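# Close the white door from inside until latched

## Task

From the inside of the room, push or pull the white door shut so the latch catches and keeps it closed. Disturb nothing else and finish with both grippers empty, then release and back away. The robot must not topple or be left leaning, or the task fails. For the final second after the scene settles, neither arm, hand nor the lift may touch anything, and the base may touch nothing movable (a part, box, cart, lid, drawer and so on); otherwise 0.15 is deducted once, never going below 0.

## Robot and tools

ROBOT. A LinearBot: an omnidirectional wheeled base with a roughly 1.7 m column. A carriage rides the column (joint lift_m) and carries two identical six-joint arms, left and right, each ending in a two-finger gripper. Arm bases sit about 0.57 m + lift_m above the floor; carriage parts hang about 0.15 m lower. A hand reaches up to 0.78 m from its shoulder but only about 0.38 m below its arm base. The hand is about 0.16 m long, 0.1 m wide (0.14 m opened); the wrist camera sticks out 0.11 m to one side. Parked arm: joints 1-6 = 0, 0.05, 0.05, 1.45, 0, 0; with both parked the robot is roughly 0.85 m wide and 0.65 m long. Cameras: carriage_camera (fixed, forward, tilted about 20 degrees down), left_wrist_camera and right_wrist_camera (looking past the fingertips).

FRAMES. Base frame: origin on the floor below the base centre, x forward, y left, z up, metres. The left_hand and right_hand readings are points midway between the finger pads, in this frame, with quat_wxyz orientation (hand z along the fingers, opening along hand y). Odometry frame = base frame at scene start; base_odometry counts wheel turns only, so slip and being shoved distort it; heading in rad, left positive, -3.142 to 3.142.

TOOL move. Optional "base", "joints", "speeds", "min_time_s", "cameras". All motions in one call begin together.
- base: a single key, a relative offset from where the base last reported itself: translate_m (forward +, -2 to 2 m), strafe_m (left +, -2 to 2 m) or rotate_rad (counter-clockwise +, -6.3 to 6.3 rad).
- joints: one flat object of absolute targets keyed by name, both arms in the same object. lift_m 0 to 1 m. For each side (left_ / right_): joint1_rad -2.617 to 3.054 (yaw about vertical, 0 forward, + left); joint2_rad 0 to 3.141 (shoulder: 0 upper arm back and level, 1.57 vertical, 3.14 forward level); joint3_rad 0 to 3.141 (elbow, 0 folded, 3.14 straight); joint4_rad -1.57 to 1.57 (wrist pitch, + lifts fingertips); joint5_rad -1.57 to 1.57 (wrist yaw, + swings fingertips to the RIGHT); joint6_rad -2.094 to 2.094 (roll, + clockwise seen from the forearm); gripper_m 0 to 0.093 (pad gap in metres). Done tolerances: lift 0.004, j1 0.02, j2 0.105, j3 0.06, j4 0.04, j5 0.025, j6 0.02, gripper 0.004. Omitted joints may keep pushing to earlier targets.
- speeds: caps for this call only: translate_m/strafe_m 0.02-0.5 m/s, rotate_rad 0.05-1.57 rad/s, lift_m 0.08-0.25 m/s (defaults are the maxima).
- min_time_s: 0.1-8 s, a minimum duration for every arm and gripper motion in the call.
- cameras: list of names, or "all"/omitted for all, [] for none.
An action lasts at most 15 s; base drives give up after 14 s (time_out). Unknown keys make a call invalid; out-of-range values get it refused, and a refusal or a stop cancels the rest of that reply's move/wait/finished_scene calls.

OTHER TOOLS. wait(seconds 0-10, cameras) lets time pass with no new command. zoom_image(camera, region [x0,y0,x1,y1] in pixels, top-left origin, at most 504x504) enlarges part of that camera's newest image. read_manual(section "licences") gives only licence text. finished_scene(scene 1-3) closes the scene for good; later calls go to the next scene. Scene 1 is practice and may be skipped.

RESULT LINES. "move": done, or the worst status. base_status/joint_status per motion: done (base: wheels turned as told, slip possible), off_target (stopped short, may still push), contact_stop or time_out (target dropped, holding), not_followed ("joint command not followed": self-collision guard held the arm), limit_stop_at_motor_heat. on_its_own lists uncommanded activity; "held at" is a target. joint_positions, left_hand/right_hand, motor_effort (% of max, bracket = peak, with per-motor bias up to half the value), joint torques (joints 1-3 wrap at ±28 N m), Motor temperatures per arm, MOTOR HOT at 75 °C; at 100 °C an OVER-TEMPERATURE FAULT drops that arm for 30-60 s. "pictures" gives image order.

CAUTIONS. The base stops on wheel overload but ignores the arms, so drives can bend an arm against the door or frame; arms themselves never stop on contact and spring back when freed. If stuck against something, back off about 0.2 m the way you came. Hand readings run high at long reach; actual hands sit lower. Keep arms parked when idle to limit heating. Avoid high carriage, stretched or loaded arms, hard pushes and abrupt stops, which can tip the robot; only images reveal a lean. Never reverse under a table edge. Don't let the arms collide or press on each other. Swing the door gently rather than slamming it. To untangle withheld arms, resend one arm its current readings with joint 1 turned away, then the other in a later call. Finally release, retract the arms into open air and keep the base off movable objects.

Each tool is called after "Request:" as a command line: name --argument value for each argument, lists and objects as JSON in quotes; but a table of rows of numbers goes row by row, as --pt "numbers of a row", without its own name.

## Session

Request:
move --cameras '["carriage_camera"]'

Scene clock: 0.00 s.
Joint torques (N m): no reading
Motor temperatures (°C): left_arm=[29 33 35 29 27 30 27] | right_arm=[30 32 32 32 29 29 31]
base_odometry: x=+0.000 y=+0.000 heading=+0.000
base_status: not commanded
joint_positions: lift_m=+0.300 left_joint1_rad=-0.008 left_joint2_rad=+0.051 left_joint3_rad=+0.041 left_joint4_rad=+1.440 left_joint5_rad=+0.011 left_joint6_rad=+0.011 left_gripper_m=+0.09396 right_joint1_rad=+0.018 right_joint2_rad=+0.067 right_joint3_rad=+0.063 right_joint4_rad=+1.447 right_joint5_rad=+0.039 right_joint6_rad=-0.006 right_gripper_m=+0.09396
joint_status: not commanded
motor_effort: lift_m=+18 drive_wheels=+0
left_hand: x=+0.2518 y=+0.2950 z=+1.3085 quat_wxyz=(+0.997, +0.006, +0.071, +0.001) (m; base frame)
right_hand: x=+0.2485 y=-0.3032 z=+1.3145 quat_wxyz=(+0.998, +0.018, +0.064, +0.005) (m; base frame)
pictures: carriage_camera
Images, in order (width x height): carriage_camera 672x504.

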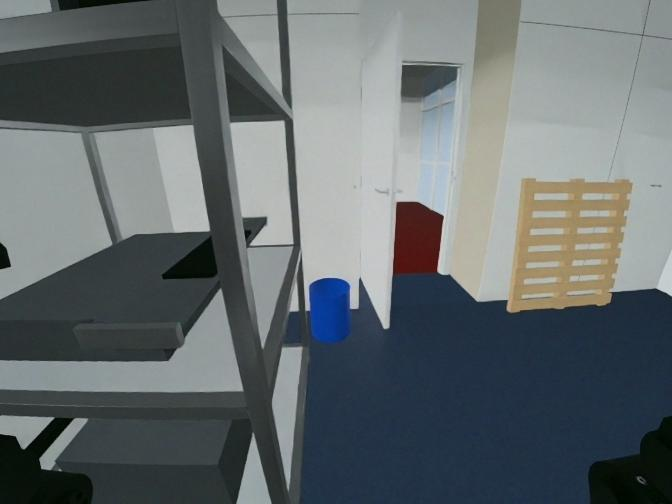

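Request:
move --base '{"rotate_rad":0.05}' --cameras '[]'

Request:
move --base '{"strafe_m":-0.6}' --speeds '{"strafe_m":0.3}' --cameras '["carriage_camera"]'

Scene clock: 8.17 s.
Joint torques (N m): left_arm=[-0.12 3.88 5.53 -0.11 0.08 0.06] | right_arm=[-0.18 3.9 6.09 -0.21 -0.1 -0.05]
Motor temperatures (°C): left_arm=[29 33 35 29 27 30 27] | right_arm=[30 32 33 32 29 29 31]
move: done
base_odometry: x=+0.000 y=+0.000 heading=+0.050
base_status: done
joint_positions: lift_m=+0.300 left_joint1_rad=-0.008 left_joint2_rad=+0.051 left_joint3_rad=+0.041 left_joint4_rad=+1.440 left_joint5_rad=+0.011 left_joint6_rad=+0.011 left_gripper_m=+0.09396 right_joint1_rad=+0.018 right_joint2_rad=+0.067 right_joint3_rad=+0.063 right_joint4_rad=+1.447 right_joint5_rad=+0.039 right_joint6_rad=-0.006 right_gripper_m=+0.09396
joint_status: not commanded
motor_effort: lift_m=+18(18) drive_wheels=-2(9)
left_hand: x=+0.2518 y=+0.2950 z=+1.3085 quat_wxyz=(+0.997, +0.006, +0.071, +0.001) (m; base frame)
right_hand: x=+0.2485 y=-0.3032 z=+1.3145 quat_wxyz=(+0.998, +0.018, +0.064, +0.005) (m; base frame)
pictures: none
No camera images: "cameras" was empty.

Scene clock: 11.63 s.
Joint torques (N m): left_arm=[-0.21 3.77 5.6 -0.1 0.05 0.04] | right_arm=[-0.06 3.88 6.06 -0.21 -0.1 -0.06]
Motor temperatures (°C): left_arm=[29 33 35 29 27 30 27] | right_arm=[30 32 33 32 29 29 31]
move: done
base_odometry: x=+0.029 y=-0.599 heading=+0.049
base_status: done
joint_positions: lift_m=+0.300 left_joint1_rad=-0.008 left_joint2_rad=+0.051 left_joint3_rad=+0.041 left_joint4_rad=+1.440 left_joint5_rad=+0.011 left_joint6_rad=+0.011 left_gripper_m=+0.09396 right_joint1_rad=+0.018 right_joint2_rad=+0.067 right_joint3_rad=+0.063 right_joint4_rad=+1.447 right_joint5_rad=+0.039 right_joint6_rad=-0.006 right_gripper_m=+0.09396
joint_status: not commanded
motor_effort: lift_m=+18(18) drive_wheels=-3(16)
left_hand: x=+0.2518 y=+0.2950 z=+1.3085 quat_wxyz=(+0.997, +0.006, +0.071, +0.001) (m; base frame)
right_hand: x=+0.2485 y=-0.3032 z=+1.3145 quat_wxyz=(+0.998, +0.018, +0.064, +0.005) (m; base frame)
pictures: carriage_camera
Images, in order (width x height): carriage_camera 672x504.

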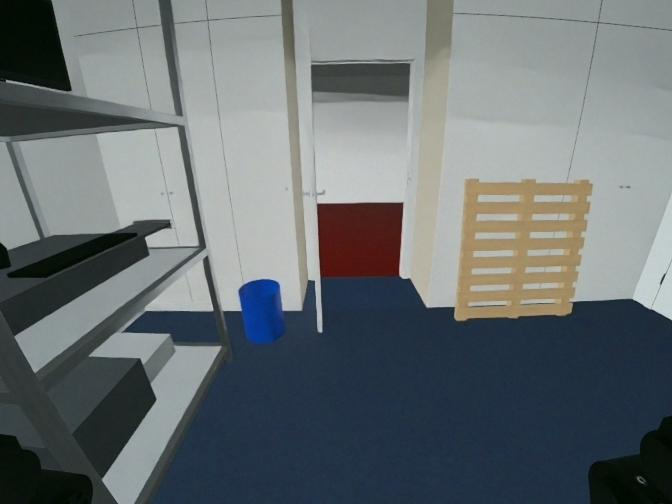

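Request:
move --base '{"translate_m":0.65}' --joints '{"lift_m":0.05,"left_joint1_rad":0,"left_joint2_rad":2.7,"left_joint3_rad":2.3,"left_joint4_rad":0.4,"left_joint5_rad":0,"left_joint6_rad":0,"left_gripper_m":0,"right_gripper_m":0}' --min_time_s 2.5 --speeds '{"translate_m":0.3}' --cameras '[]'

Request:
move --base '{"translate_m":0.45}' --speeds '{"translate_m":0.25}' --cameras '["carriage_camera"]'

Scene clock: 22.50 s.
Joint torques (N m): left_arm=[0.5 -16.27 9.83 1.97 -0.04 -0.05] | right_arm=[-0.09 3.84 6.06 -0.2 -0.11 -0.05]
Motor temperatures (°C): left_arm=[29 35 37 30 27 30 27] | right_arm=[30 33 33 32 29 29 31]
move: done
base_odometry: x=+0.679 y=-0.568 heading=+0.049
base_status: done
joint_positions: lift_m=+0.050 left_joint1_rad=-0.008 left_joint2_rad=+2.694 left_joint3_rad=+2.271 left_joint4_rad=+0.404 left_joint5_rad=+0.011 left_joint6_rad=+0.010 left_gripper_m=+0.00059 right_joint1_rad=+0.018 right_joint2_rad=+0.067 right_joint3_rad=+0.063 right_joint4_rad=+1.447 right_joint5_rad=+0.039 right_joint6_rad=-0.006 right_gripper_m=+0.00010
joint_status: all done
motor_effort: lift_m=+18(19) drive_wheels=-1(16)
left_hand: x=+0.9670 y=+0.2893 z=+0.8079 quat_wxyz=(+0.700, +0.010, +0.714, -0.003) (m; base frame)
right_hand: x=+0.2485 y=-0.3032 z=+1.0644 quat_wxyz=(+0.998, +0.018, +0.064, +0.005) (m; base frame)
pictures: none
No camera images: "cameras" was empty.

Scene clock: 25.60 s.
Joint torques (N m): left_arm=[0.49 -16.32 9.69 1.96 -0.02 -0.09] | right_arm=[-0.08 3.79 6.15 -0.18 -0.1 -0.04]
Motor temperatures (°C): left_arm=[29 36 38 31 27 30 27] | right_arm=[30 33 33 32 29 29 31]
move: done
base_odometry: x=+1.128 y=-0.546 heading=+0.048
base_status: done
joint_positions: lift_m=+0.050 left_joint1_rad=-0.008 left_joint2_rad=+2.694 left_joint3_rad=+2.272 left_joint4_rad=+0.401 left_joint5_rad=+0.011 left_joint6_rad=+0.010 left_gripper_m=+0.00059 right_joint1_rad=+0.018 right_joint2_rad=+0.067 right_joint3_rad=+0.063 right_joint4_rad=+1.447 right_joint5_rad=+0.039 right_joint6_rad=-0.006 right_gripper_m=+0.00010
joint_status: not commanded
motor_effort: lift_m=+18(19) drive_wheels=-1(14)
left_hand: x=+0.9670 y=+0.2893 z=+0.8079 quat_wxyz=(+0.700, +0.010, +0.714, -0.003) (m; base frame)
right_hand: x=+0.2485 y=-0.3032 z=+1.0644 quat_wxyz=(+0.998, +0.018, +0.064, +0.005) (m; base frame)
pictures: carriage_camera
Images, in order (width x height): carriage_camera 672x504.

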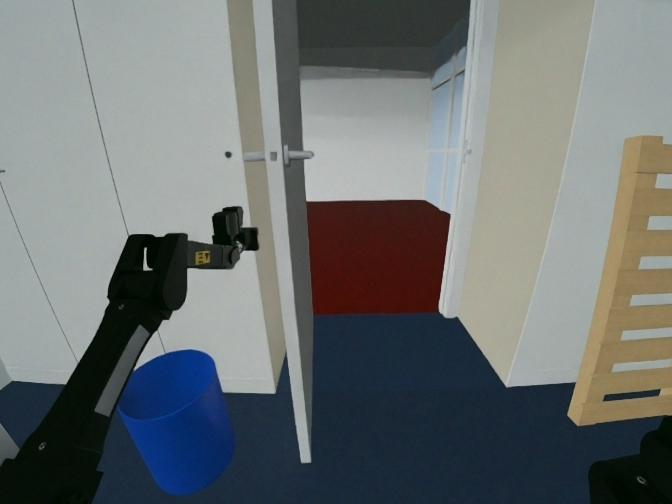

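Repeat; combine strafe then turn, then push.

Request:
move --base '{"strafe_m":-0.5}' --speeds '{"strafe_m":0.12}' --cameras '[]'

Request:
move --joints '{"left_joint1_rad":-0.35}' --min_time_s 3 --cameras '[]'

Request:
move --base '{"translate_m":0.45}' --speeds '{"translate_m":0.1}' --cameras '["carriage_camera"]'

Scene clock: 36.50 s.
Joint torques (N m): left_arm=[-0.02 -16.2 9.5 1.96 0.23 -0.02] | right_arm=[-0.05 3.75 6.16 -0.22 -0.1 -0.05]
Motor temperatures (°C): left_arm=[29 41 41 34 28 30 27] | right_arm=[30 33 34 31 29 29 31]
move: done
base_odometry: x=+1.152 y=-1.046 heading=+0.048
base_status: done
joint_positions: lift_m=+0.050 left_joint1_rad=-0.002 left_joint2_rad=+2.694 left_joint3_rad=+2.272 left_joint4_rad=+0.401 left_joint5_rad=-0.013 left_joint6_rad=+0.006 left_gripper_m=+0.00058 right_joint1_rad=+0.018 right_joint2_rad=+0.067 right_joint3_rad=+0.063 right_joint4_rad=+1.447 right_joint5_rad=+0.039 right_joint6_rad=-0.006 right_gripper_m=+0.00010
joint_status: not commanded
motor_effort: lift_m=+19(19) drive_wheels=+0(13)
left_hand: x=+0.9670 y=+0.2978 z=+0.8078 quat_wxyz=(+0.700, -0.002, +0.714, +0.006) (m; base frame)
right_hand: x=+0.2485 y=-0.3032 z=+1.0644 quat_wxyz=(+0.998, +0.018, +0.064, +0.005) (m; base frame)
pictures: none
No camera images: "cameras" was empty.

Scene clock: 39.80 s.
Joint torques (N m): left_arm=[-0.55 -16.14 9.48 1.98 0.29 -0.04] | right_arm=[-0.08 3.86 6.05 -0.22 -0.1 -0.05]
Motor temperatures (°C): left_arm=[29 42 42 35 28 30 27] | right_arm=[30 33 34 31 29 29 31]
move: done
base_odometry: x=+1.152 y=-1.046 heading=+0.048
base_status: not commanded
joint_positions: lift_m=+0.050 left_joint1_rad=-0.348 left_joint2_rad=+2.694 left_joint3_rad=+2.272 left_joint4_rad=+0.401 left_joint5_rad=-0.013 left_joint6_rad=+0.006 left_gripper_m=+0.00058 right_joint1_rad=+0.018 right_joint2_rad=+0.067 right_joint3_rad=+0.063 right_joint4_rad=+1.447 right_joint5_rad=+0.039 right_joint6_rad=-0.006 right_gripper_m=+0.00010
joint_status: all done
motor_effort: lift_m=+18(19) drive_wheels=+1(4)
left_hand: x=+0.9227 y=+0.0428 z=+0.8078 quat_wxyz=(+0.690, +0.121, +0.704, -0.115) (m; base frame)
right_hand: x=+0.2485 y=-0.3032 z=+1.0644 quat_wxyz=(+0.998, +0.018, +0.064, +0.005) (m; base frame)
pictures: none
No camera images: "cameras" was empty.

Scene clock: 44.97 s.
Joint torques (N m): left_arm=[-0.49 -16.18 9.48 2.01 0.25 0] | right_arm=[-0.16 3.81 6.05 -0.18 -0.1 -0.07]
Motor temperatures (°C): left_arm=[29 44 42 36 28 30 27] | right_arm=[30 33 34 31 29 29 31]
move: done
base_odometry: x=+1.602 y=-1.024 heading=+0.048
base_status: done
joint_positions: lift_m=+0.050 left_joint1_rad=-0.347 left_joint2_rad=+2.694 left_joint3_rad=+2.273 left_joint4_rad=+0.398 left_joint5_rad=-0.012 left_joint6_rad=+0.006 left_gripper_m=+0.00058 right_joint1_rad=+0.018 right_joint2_rad=+0.067 right_joint3_rad=+0.063 right_joint4_rad=+1.446 right_joint5_rad=+0.039 right_joint6_rad=-0.006 right_gripper_m=+0.00010
joint_status: not commanded
motor_effort: lift_m=+18(19) drive_wheels=-2(12)
left_hand: x=+0.9230 y=+0.0437 z=+0.8072 quat_wxyz=(+0.689, +0.121, +0.705, -0.114) (m; base frame)
right_hand: x=+0.2485 y=-0.3032 z=+1.0644 quat_wxyz=(+0.998, +0.018, +0.064, +0.005) (m; base frame)
pictures: carriage_camera
Images, in order (width x height): carriage_camera 672x504.

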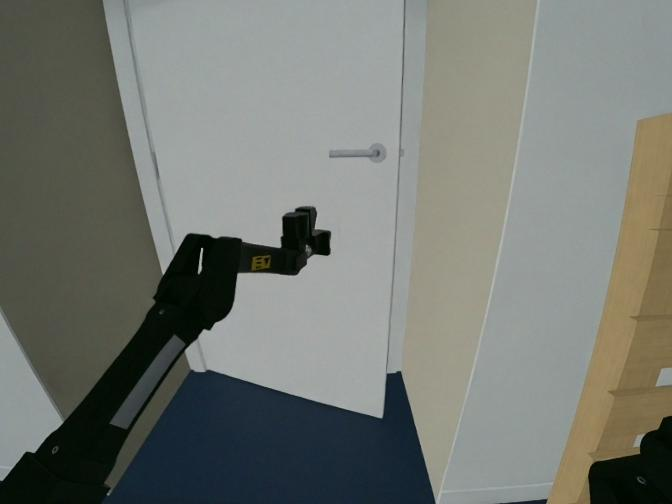

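Request:
move --base '{"translate_m":0.21}' --speeds '{"translate_m":0.05}' --cameras '[]'

Request:
move --base '{"translate_m":-0.22}' --speeds '{"translate_m":0.12}' --cameras '[]'

Request:
move --base '{"strafe_m":0.23}' --speeds '{"strafe_m":0.12}' --joints '{"left_joint1_rad":0,"left_joint2_rad":0.05,"left_joint3_rad":0.05,"left_joint4_rad":1.45,"left_joint5_rad":0,"left_joint6_rad":0}' --min_time_s 2.5 --cameras '[]'

Request:
move --joints '{"right_joint1_rad":0.0,"right_joint2_rad":2.7,"right_joint3_rad":2.3,"right_joint4_rad":0.4,"right_joint5_rad":0,"right_joint6_rad":0}' --min_time_s 4 --cameras '["carriage_camera"]'

Scene clock: 60.47 s.
Joint torques (N m): left_arm=[-0.28 -16.21 9.47 2 0.2 -0.03] | right_arm=[-0.1 3.85 6.08 -0.15 -0.11 -0.03]
Motor temperatures (°C): left_arm=[29 48 44 38 28 30 28] | right_arm=[30 33 34 31 29 29 31]
move: done
base_odometry: x=+1.812 y=-1.015 heading=+0.048
base_status: done
joint_positions: lift_m=+0.050 left_joint1_rad=-0.348 left_joint2_rad=+2.694 left_joint3_rad=+2.273 left_joint4_rad=+0.395 left_joint5_rad=-0.007 left_joint6_rad=+0.006 left_gripper_m=+0.00058 right_joint1_rad=+0.018 right_joint2_rad=+0.067 right_joint3_rad=+0.063 right_joint4_rad=+1.446 right_joint5_rad=+0.039 right_joint6_rad=-0.006 right_gripper_m=+0.00010
joint_status: not commanded
motor_effort: lift_m=+18(19) drive_wheels=-1(14)
left_hand: x=+0.9223 y=+0.0417 z=+0.8065 quat_wxyz=(+0.688, +0.124, +0.706, -0.116) (m; base frame)
right_hand: x=+0.2485 y=-0.3032 z=+1.0644 quat_wxyz=(+0.998, +0.018, +0.064, +0.005) (m; base frame)
pictures: none
No camera images: "cameras" was empty.

Scene clock: 63.07 s.
Joint torques (N m): left_arm=[-0.2 -16.25 9.32 2.05 0.16 -0.02] | right_arm=[-0.08 3.86 6.11 -0.18 -0.11 -0.04]
Motor temperatures (°C): left_arm=[29 49 44 38 28 30 28] | right_arm=[30 33 34 31 29 29 31]
move: done
base_odometry: x=+1.592 y=-1.025 heading=+0.047
base_status: done
joint_positions: lift_m=+0.050 left_joint1_rad=-0.349 left_joint2_rad=+2.694 left_joint3_rad=+2.273 left_joint4_rad=+0.395 left_joint5_rad=-0.006 left_joint6_rad=+0.006 left_gripper_m=+0.00058 right_joint1_rad=+0.018 right_joint2_rad=+0.067 right_joint3_rad=+0.063 right_joint4_rad=+1.446 right_joint5_rad=+0.039 right_joint6_rad=-0.006 right_gripper_m=+0.00010
joint_status: not commanded
motor_effort: lift_m=+18(19) drive_wheels=+0(11)
left_hand: x=+0.9220 y=+0.0409 z=+0.8065 quat_wxyz=(+0.688, +0.124, +0.706, -0.117) (m; base frame)
right_hand: x=+0.2486 y=-0.3032 z=+1.0644 quat_wxyz=(+0.998, +0.018, +0.065, +0.005) (m; base frame)
pictures: none
No camera images: "cameras" was empty.

Scene clock: 65.87 s.
Joint torques (N m): left_arm=[0.31 3 4.49 0.08 0.21 -0.05] | right_arm=[-0.1 3.85 6.06 -0.21 -0.12 -0.05]
Motor temperatures (°C): left_arm=[29 49 44 38 28 30 28] | right_arm=[30 33 34 31 29 29 31]
move: done
base_odometry: x=+1.581 y=-0.796 heading=+0.048
base_status: done
joint_positions: lift_m=+0.050 left_joint1_rad=-0.006 left_joint2_rad=+0.057 left_joint3_rad=+0.057 left_joint4_rad=+1.434 left_joint5_rad=-0.006 left_joint6_rad=+0.006 left_gripper_m=+0.00058 right_joint1_rad=+0.018 right_joint2_rad=+0.067 right_joint3_rad=+0.063 right_joint4_rad=+1.446 right_joint5_rad=+0.039 right_joint6_rad=-0.006 right_gripper_m=+0.00010
joint_status: all done
motor_effort: lift_m=+18(19) drive_wheels=+0(10)
left_hand: x=+0.2500 y=+0.2980 z=+1.0628 quat_wxyz=(+0.998, -0.003, +0.068, +0.000) (m; base frame)
right_hand: x=+0.2486 y=-0.3032 z=+1.0644 quat_wxyz=(+0.998, +0.018, +0.065, +0.005) (m; base frame)
pictures: none
No camera images: "cameras" was empty.

Scene clock: 70.17 s.
Joint torques (N m): left_arm=[0.34 3.07 4.48 0.04 0.17 -0.01] | right_arm=[-0.81 -14.35 10.93 2.14 -0.21 0.03]
Motor temperatures (°C): left_arm=[29 48 43 36 28 30 28] | right_arm=[30 34 35 32 29 29 31]
move: done
base_odometry: x=+1.581 y=-0.796 heading=+0.048
base_status: not commanded
joint_positions: lift_m=+0.050 left_joint1_rad=-0.006 left_joint2_rad=+0.057 left_joint3_rad=+0.057 left_joint4_rad=+1.437 left_joint5_rad=-0.006 left_joint6_rad=+0.006 left_gripper_m=+0.00058 right_joint1_rad=+0.007 right_joint2_rad=+2.684 right_joint3_rad=+2.270 right_joint4_rad=+0.408 right_joint5_rad=+0.014 right_joint6_rad=-0.006 right_gripper_m=+0.00010
joint_status: all done
motor_effort: lift_m=+18(18) drive_wheels=-1(4)
left_hand: x=+0.2492 y=+0.2980 z=+1.0629 quat_wxyz=(+0.998, -0.003, +0.067, +0.000) (m; base frame)
right_hand: x=+0.9663 y=-0.2939 z=+0.8158 quat_wxyz=(+0.705, +0.000, +0.709, -0.005) (m; base frame)
pictures: carriage_camera
Images, in order (width x height): carriage_camera 672x504.

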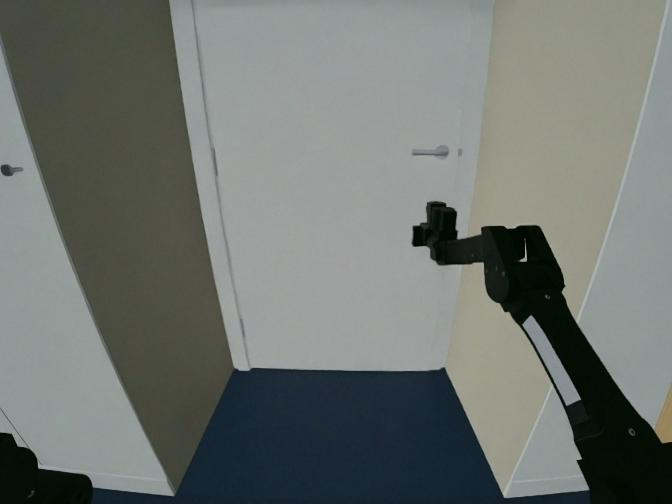

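Request:
move --base '{"translate_m":0.2}' --speeds '{"translate_m":0.05}' --cameras '["carriage_camera"]'

Scene clock: 78.07 s.
Joint torques (N m): left_arm=[0.36 3.23 4.75 -0.07 0.17 -0.03] | right_arm=[-0.88 -12.94 11.82 2.72 -0.19 0.01]
Motor temperatures (°C): left_arm=[29 45 42 34 28 30 28] | right_arm=[30 39 37 33 29 29 31]
move: done
base_odometry: x=+1.780 y=-0.786 heading=+0.047
base_status: done
joint_positions: lift_m=+0.050 left_joint1_rad=-0.006 left_joint2_rad=+0.056 left_joint3_rad=+0.056 left_joint4_rad=+1.446 left_joint5_rad=-0.006 left_joint6_rad=+0.006 left_gripper_m=+0.00058 right_joint1_rad=+0.007 right_joint2_rad=+2.666 right_joint3_rad=+2.262 right_joint4_rad=+0.358 right_joint5_rad=+0.014 right_joint6_rad=-0.006 right_gripper_m=+0.00010
joint_status: not commanded
motor_effort: lift_m=+18(18) drive_wheels=+15(20)
left_hand: x=+0.2472 y=+0.2981 z=+1.0627 quat_wxyz=(+0.998, -0.003, +0.063, +0.000) (m; base frame)
right_hand: x=+0.9643 y=-0.2939 z=+0.8121 quat_wxyz=(+0.690, +0.000, +0.723, -0.005) (m; base frame)
pictures: carriage_camera
Images, in order (width x height): carriage_camera 672x504.

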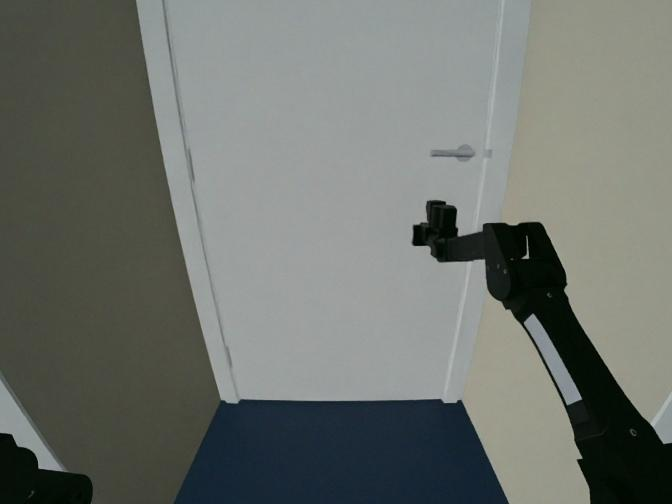

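Request:
move --base '{"translate_m":0.025}' --speeds '{"translate_m":0.03}' --cameras '[]'

Request:
move --base '{"translate_m":0.012}' --speeds '{"translate_m":0.03}' --cameras '[]'

Request:
move --base '{"translate_m":-0.21}' --speeds '{"translate_m":0.1}' --cameras '["carriage_camera"]'

Request:
zoom_image --camera "carriage_camera" --region '[390, 330, 470, 390]'

Request:
zoom_image --camera "carriage_camera" --region '[215, 330, 295, 390]'

Request:
zoom_image --camera "carriage_camera" --region '[415, 120, 495, 180]'

Scene clock: 88.03 s.
Joint torques (N m): left_arm=[0.32 3.18 4.62 -0.07 0.16 -0.03] | right_arm=[-0.79 -1.62 13.11 6.55 -0.19 0.01]
Motor temperatures (°C): left_arm=[29 43 42 33 28 30 28] | right_arm=[30 43 38 37 29 29 31]
move: done
base_odometry: x=+1.804 y=-0.785 heading=+0.047
base_status: done
joint_positions: lift_m=+0.050 left_joint1_rad=-0.006 left_joint2_rad=+0.056 left_joint3_rad=+0.056 left_joint4_rad=+1.446 left_joint5_rad=-0.006 left_joint6_rad=+0.006 left_gripper_m=+0.00058 right_joint1_rad=+0.007 right_joint2_rad=+2.543 right_joint3_rad=+2.249 right_joint4_rad=+0.008 right_joint5_rad=+0.013 right_joint6_rad=-0.005 right_gripper_m=+0.00010
joint_status: not commanded
motor_effort: lift_m=+17(18) drive_wheels=+19(30)
left_hand: x=+0.2471 y=+0.2981 z=+1.0628 quat_wxyz=(+0.998, -0.003, +0.062, +0.000) (m; base frame)
right_hand: x=+0.9410 y=-0.2940 z=+0.8102 quat_wxyz=(+0.599, -0.001, +0.801, -0.005) (m; base frame)
pictures: none
No camera images: "cameras" was empty.

Scene clock: 88.83 s.
Joint torques (N m): left_arm=[0.4 3.14 4.77 -0.08 0.13 -0.01] | right_arm=[-0.87 1.17 13.12 7.7 -0.13 0.02]
Motor temperatures (°C): left_arm=[29 43 42 33 28 30 28] | right_arm=[30 43 38 40 29 29 31]
move: done
base_odometry: x=+1.816 y=-0.784 heading=+0.046
base_status: done
joint_positions: lift_m=+0.050 left_joint1_rad=-0.006 left_joint2_rad=+0.056 left_joint3_rad=+0.056 left_joint4_rad=+1.448 left_joint5_rad=-0.006 left_joint6_rad=+0.006 left_gripper_m=+0.00058 right_joint1_rad=+0.007 right_joint2_rad=+2.513 right_joint3_rad=+2.249 right_joint4_rad=-0.101 right_joint5_rad=+0.009 right_joint6_rad=-0.005 right_gripper_m=+0.00010
joint_status: not commanded
motor_effort: lift_m=+17(18) drive_wheels=+22(29)
left_hand: x=+0.2467 y=+0.2981 z=+1.0629 quat_wxyz=(+0.998, -0.003, +0.061, +0.000) (m; base frame)
right_hand: x=+0.9306 y=-0.2933 z=+0.8055 quat_wxyz=(+0.567, -0.003, +0.824, -0.003) (m; base frame)
pictures: none
No camera images: "cameras" was empty.

Scene clock: 91.60 s.
Joint torques (N m): left_arm=[0.42 3.18 4.86 -0.05 0.15 0] | right_arm=[-0.8 -15.62 10.62 2.37 -0.13 0.01]
Motor temperatures (°C): left_arm=[29 43 42 33 27 30 28] | right_arm=[30 44 38 41 29 29 31]
move: done
base_odometry: x=+1.606 y=-0.794 heading=+0.045
base_status: done
joint_positions: lift_m=+0.050 left_joint1_rad=-0.006 left_joint2_rad=+0.056 left_joint3_rad=+0.055 left_joint4_rad=+1.448 left_joint5_rad=-0.006 left_joint6_rad=+0.006 left_gripper_m=+0.00058 right_joint1_rad=+0.007 right_joint2_rad=+2.697 right_joint3_rad=+2.274 right_joint4_rad=+0.391 right_joint5_rad=+0.007 right_joint6_rad=-0.005 right_gripper_m=+0.00009
joint_status: not commanded
motor_effort: lift_m=+17(18) drive_wheels=-3(15)
left_hand: x=+0.2469 y=+0.2981 z=+1.0627 quat_wxyz=(+0.998, -0.003, +0.062, +0.000) (m; base frame)
right_hand: x=+0.9673 y=-0.2927 z=+0.8041 quat_wxyz=(+0.696, -0.002, +0.718, -0.002) (m; base frame)
pictures: carriage_camera
Images, in order (width x height): carriage_camera 672x504.

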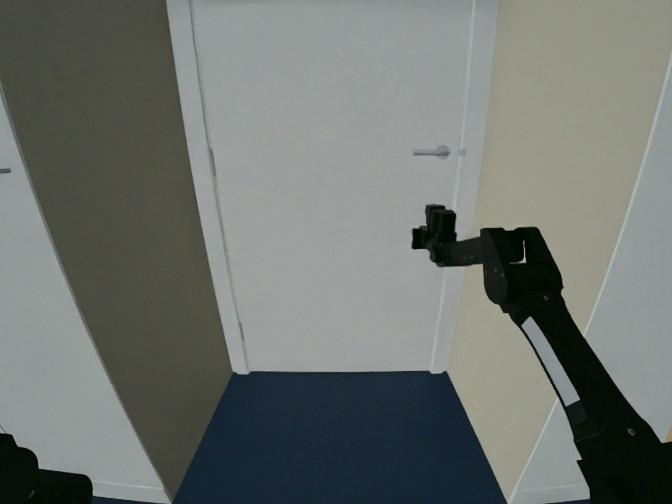

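Scaled by 6.300 from the camera's 672x504 image, which has a finer 960x720 frame.

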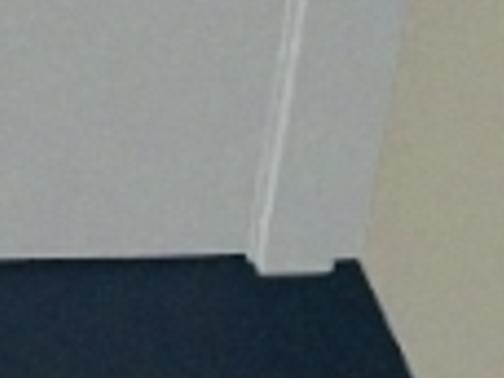

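Scaled by 6.300 from the camera's 672x504 image, which has a finer 960x720 frame.

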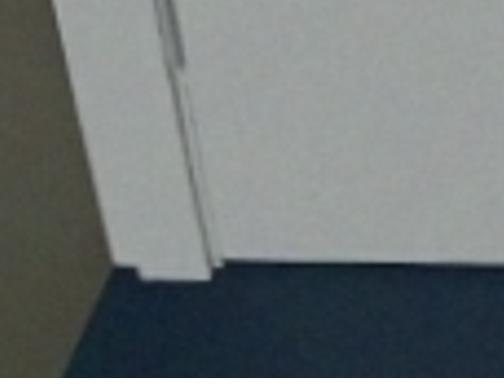

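Scaled by 6.300 from the camera's 672x504 image, which has a finer 960x720 frame.

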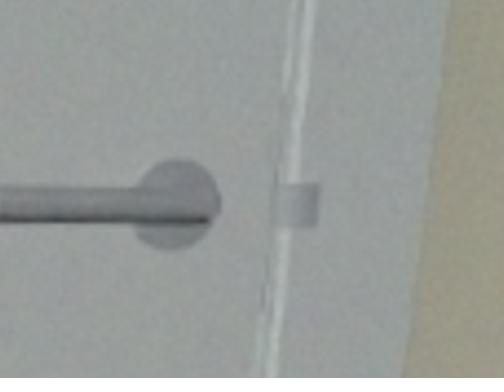

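Request:
move --base '{"translate_m":-0.2}' --speeds '{"translate_m":0.2}' --cameras '[]'

Request:
move --joints '{"right_joint1_rad":0,"right_joint2_rad":0.05,"right_joint3_rad":0.05,"right_joint4_rad":1.45}' --min_time_s 2.5 --cameras '["carriage_camera"]'

Request:
zoom_image --camera "carriage_camera" --region '[220, 130, 460, 370]'

Scene clock: 100.00 s.
Joint torques (N m): left_arm=[0.42 3.1 4.83 -0.09 0.17 -0.03] | right_arm=[-0.72 -15.65 10.5 2.36 -0.12 0.01]
Motor temperatures (°C): left_arm=[29 41 41 33 27 30 28] | right_arm=[30 48 40 41 29 29 31]
move: done
base_odometry: x=+1.406 y=-0.803 heading=+0.045
base_status: done
joint_positions: lift_m=+0.050 left_joint1_rad=-0.006 left_joint2_rad=+0.056 left_joint3_rad=+0.055 left_joint4_rad=+1.448 left_joint5_rad=-0.006 left_joint6_rad=+0.006 left_gripper_m=+0.00058 right_joint1_rad=+0.007 right_joint2_rad=+2.697 right_joint3_rad=+2.274 right_joint4_rad=+0.395 right_joint5_rad=+0.007 right_joint6_rad=-0.005 right_gripper_m=+0.00009
joint_status: not commanded
motor_effort: lift_m=+17(18) drive_wheels=-4(16)
left_hand: x=+0.2469 y=+0.2981 z=+1.0627 quat_wxyz=(+0.998, -0.003, +0.062, +0.000) (m; base frame)
right_hand: x=+0.9673 y=-0.2932 z=+0.8050 quat_wxyz=(+0.697, -0.002, +0.717, -0.002) (m; base frame)
pictures: none
No camera images: "cameras" was empty.

Scene clock: 102.80 s.
Joint torques (N m): left_arm=[0.47 3.14 4.72 -0.1 0.14 -0.03] | right_arm=[-0.73 2.97 4.96 -0.06 -0.15 0.02]
Motor temperatures (°C): left_arm=[29 41 41 32 27 30 28] | right_arm=[30 49 39 40 29 29 31]
move: done
base_odometry: x=+1.406 y=-0.803 heading=+0.045
base_status: not commanded
joint_positions: lift_m=+0.050 left_joint1_rad=-0.006 left_joint2_rad=+0.056 left_joint3_rad=+0.055 left_joint4_rad=+1.448 left_joint5_rad=-0.006 left_joint6_rad=+0.006 left_gripper_m=+0.00058 right_joint1_rad=+0.007 right_joint2_rad=+0.058 right_joint3_rad=+0.059 right_joint4_rad=+1.438 right_joint5_rad=+0.007 right_joint6_rad=-0.005 right_gripper_m=+0.00009
joint_status: all done
motor_effort: lift_m=+18(18) drive_wheels=+3(8)
left_hand: x=+0.2469 y=+0.2981 z=+1.0627 quat_wxyz=(+0.998, -0.003, +0.062, +0.000) (m; base frame)
right_hand: x=+0.2489 y=-0.2981 z=+1.0634 quat_wxyz=(+0.998, +0.003, +0.066, +0.000) (m; base frame)
pictures: carriage_camera
Images, in order (width x height): carriage_camera 672x504.

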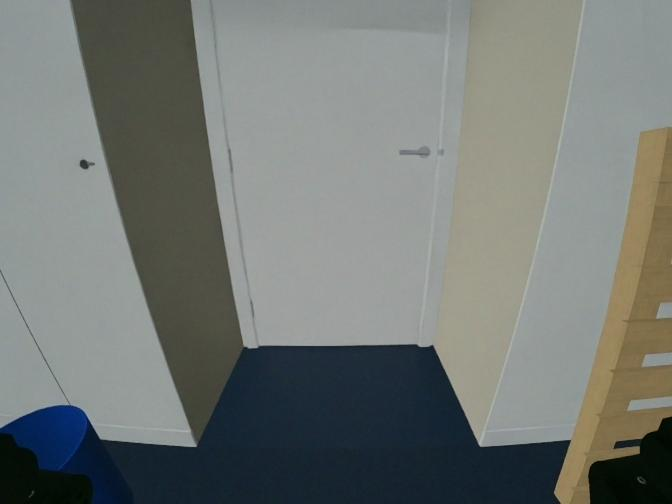

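Scaled by 2.100 from the camera's 672x504 image, which has a finer 960x720 frame.

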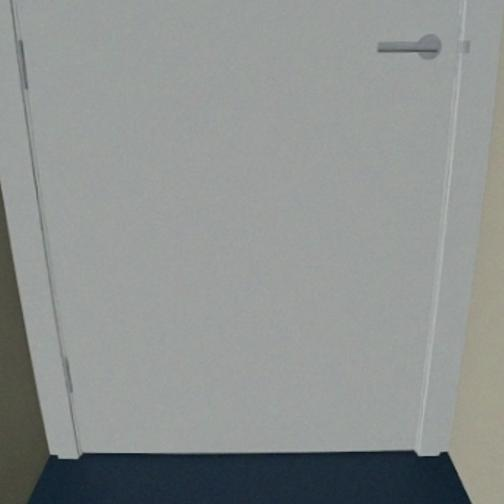

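Same as the successful scene 2.

Request:
finished_scene --scene 3 --done true

The scene is finished: the task was done.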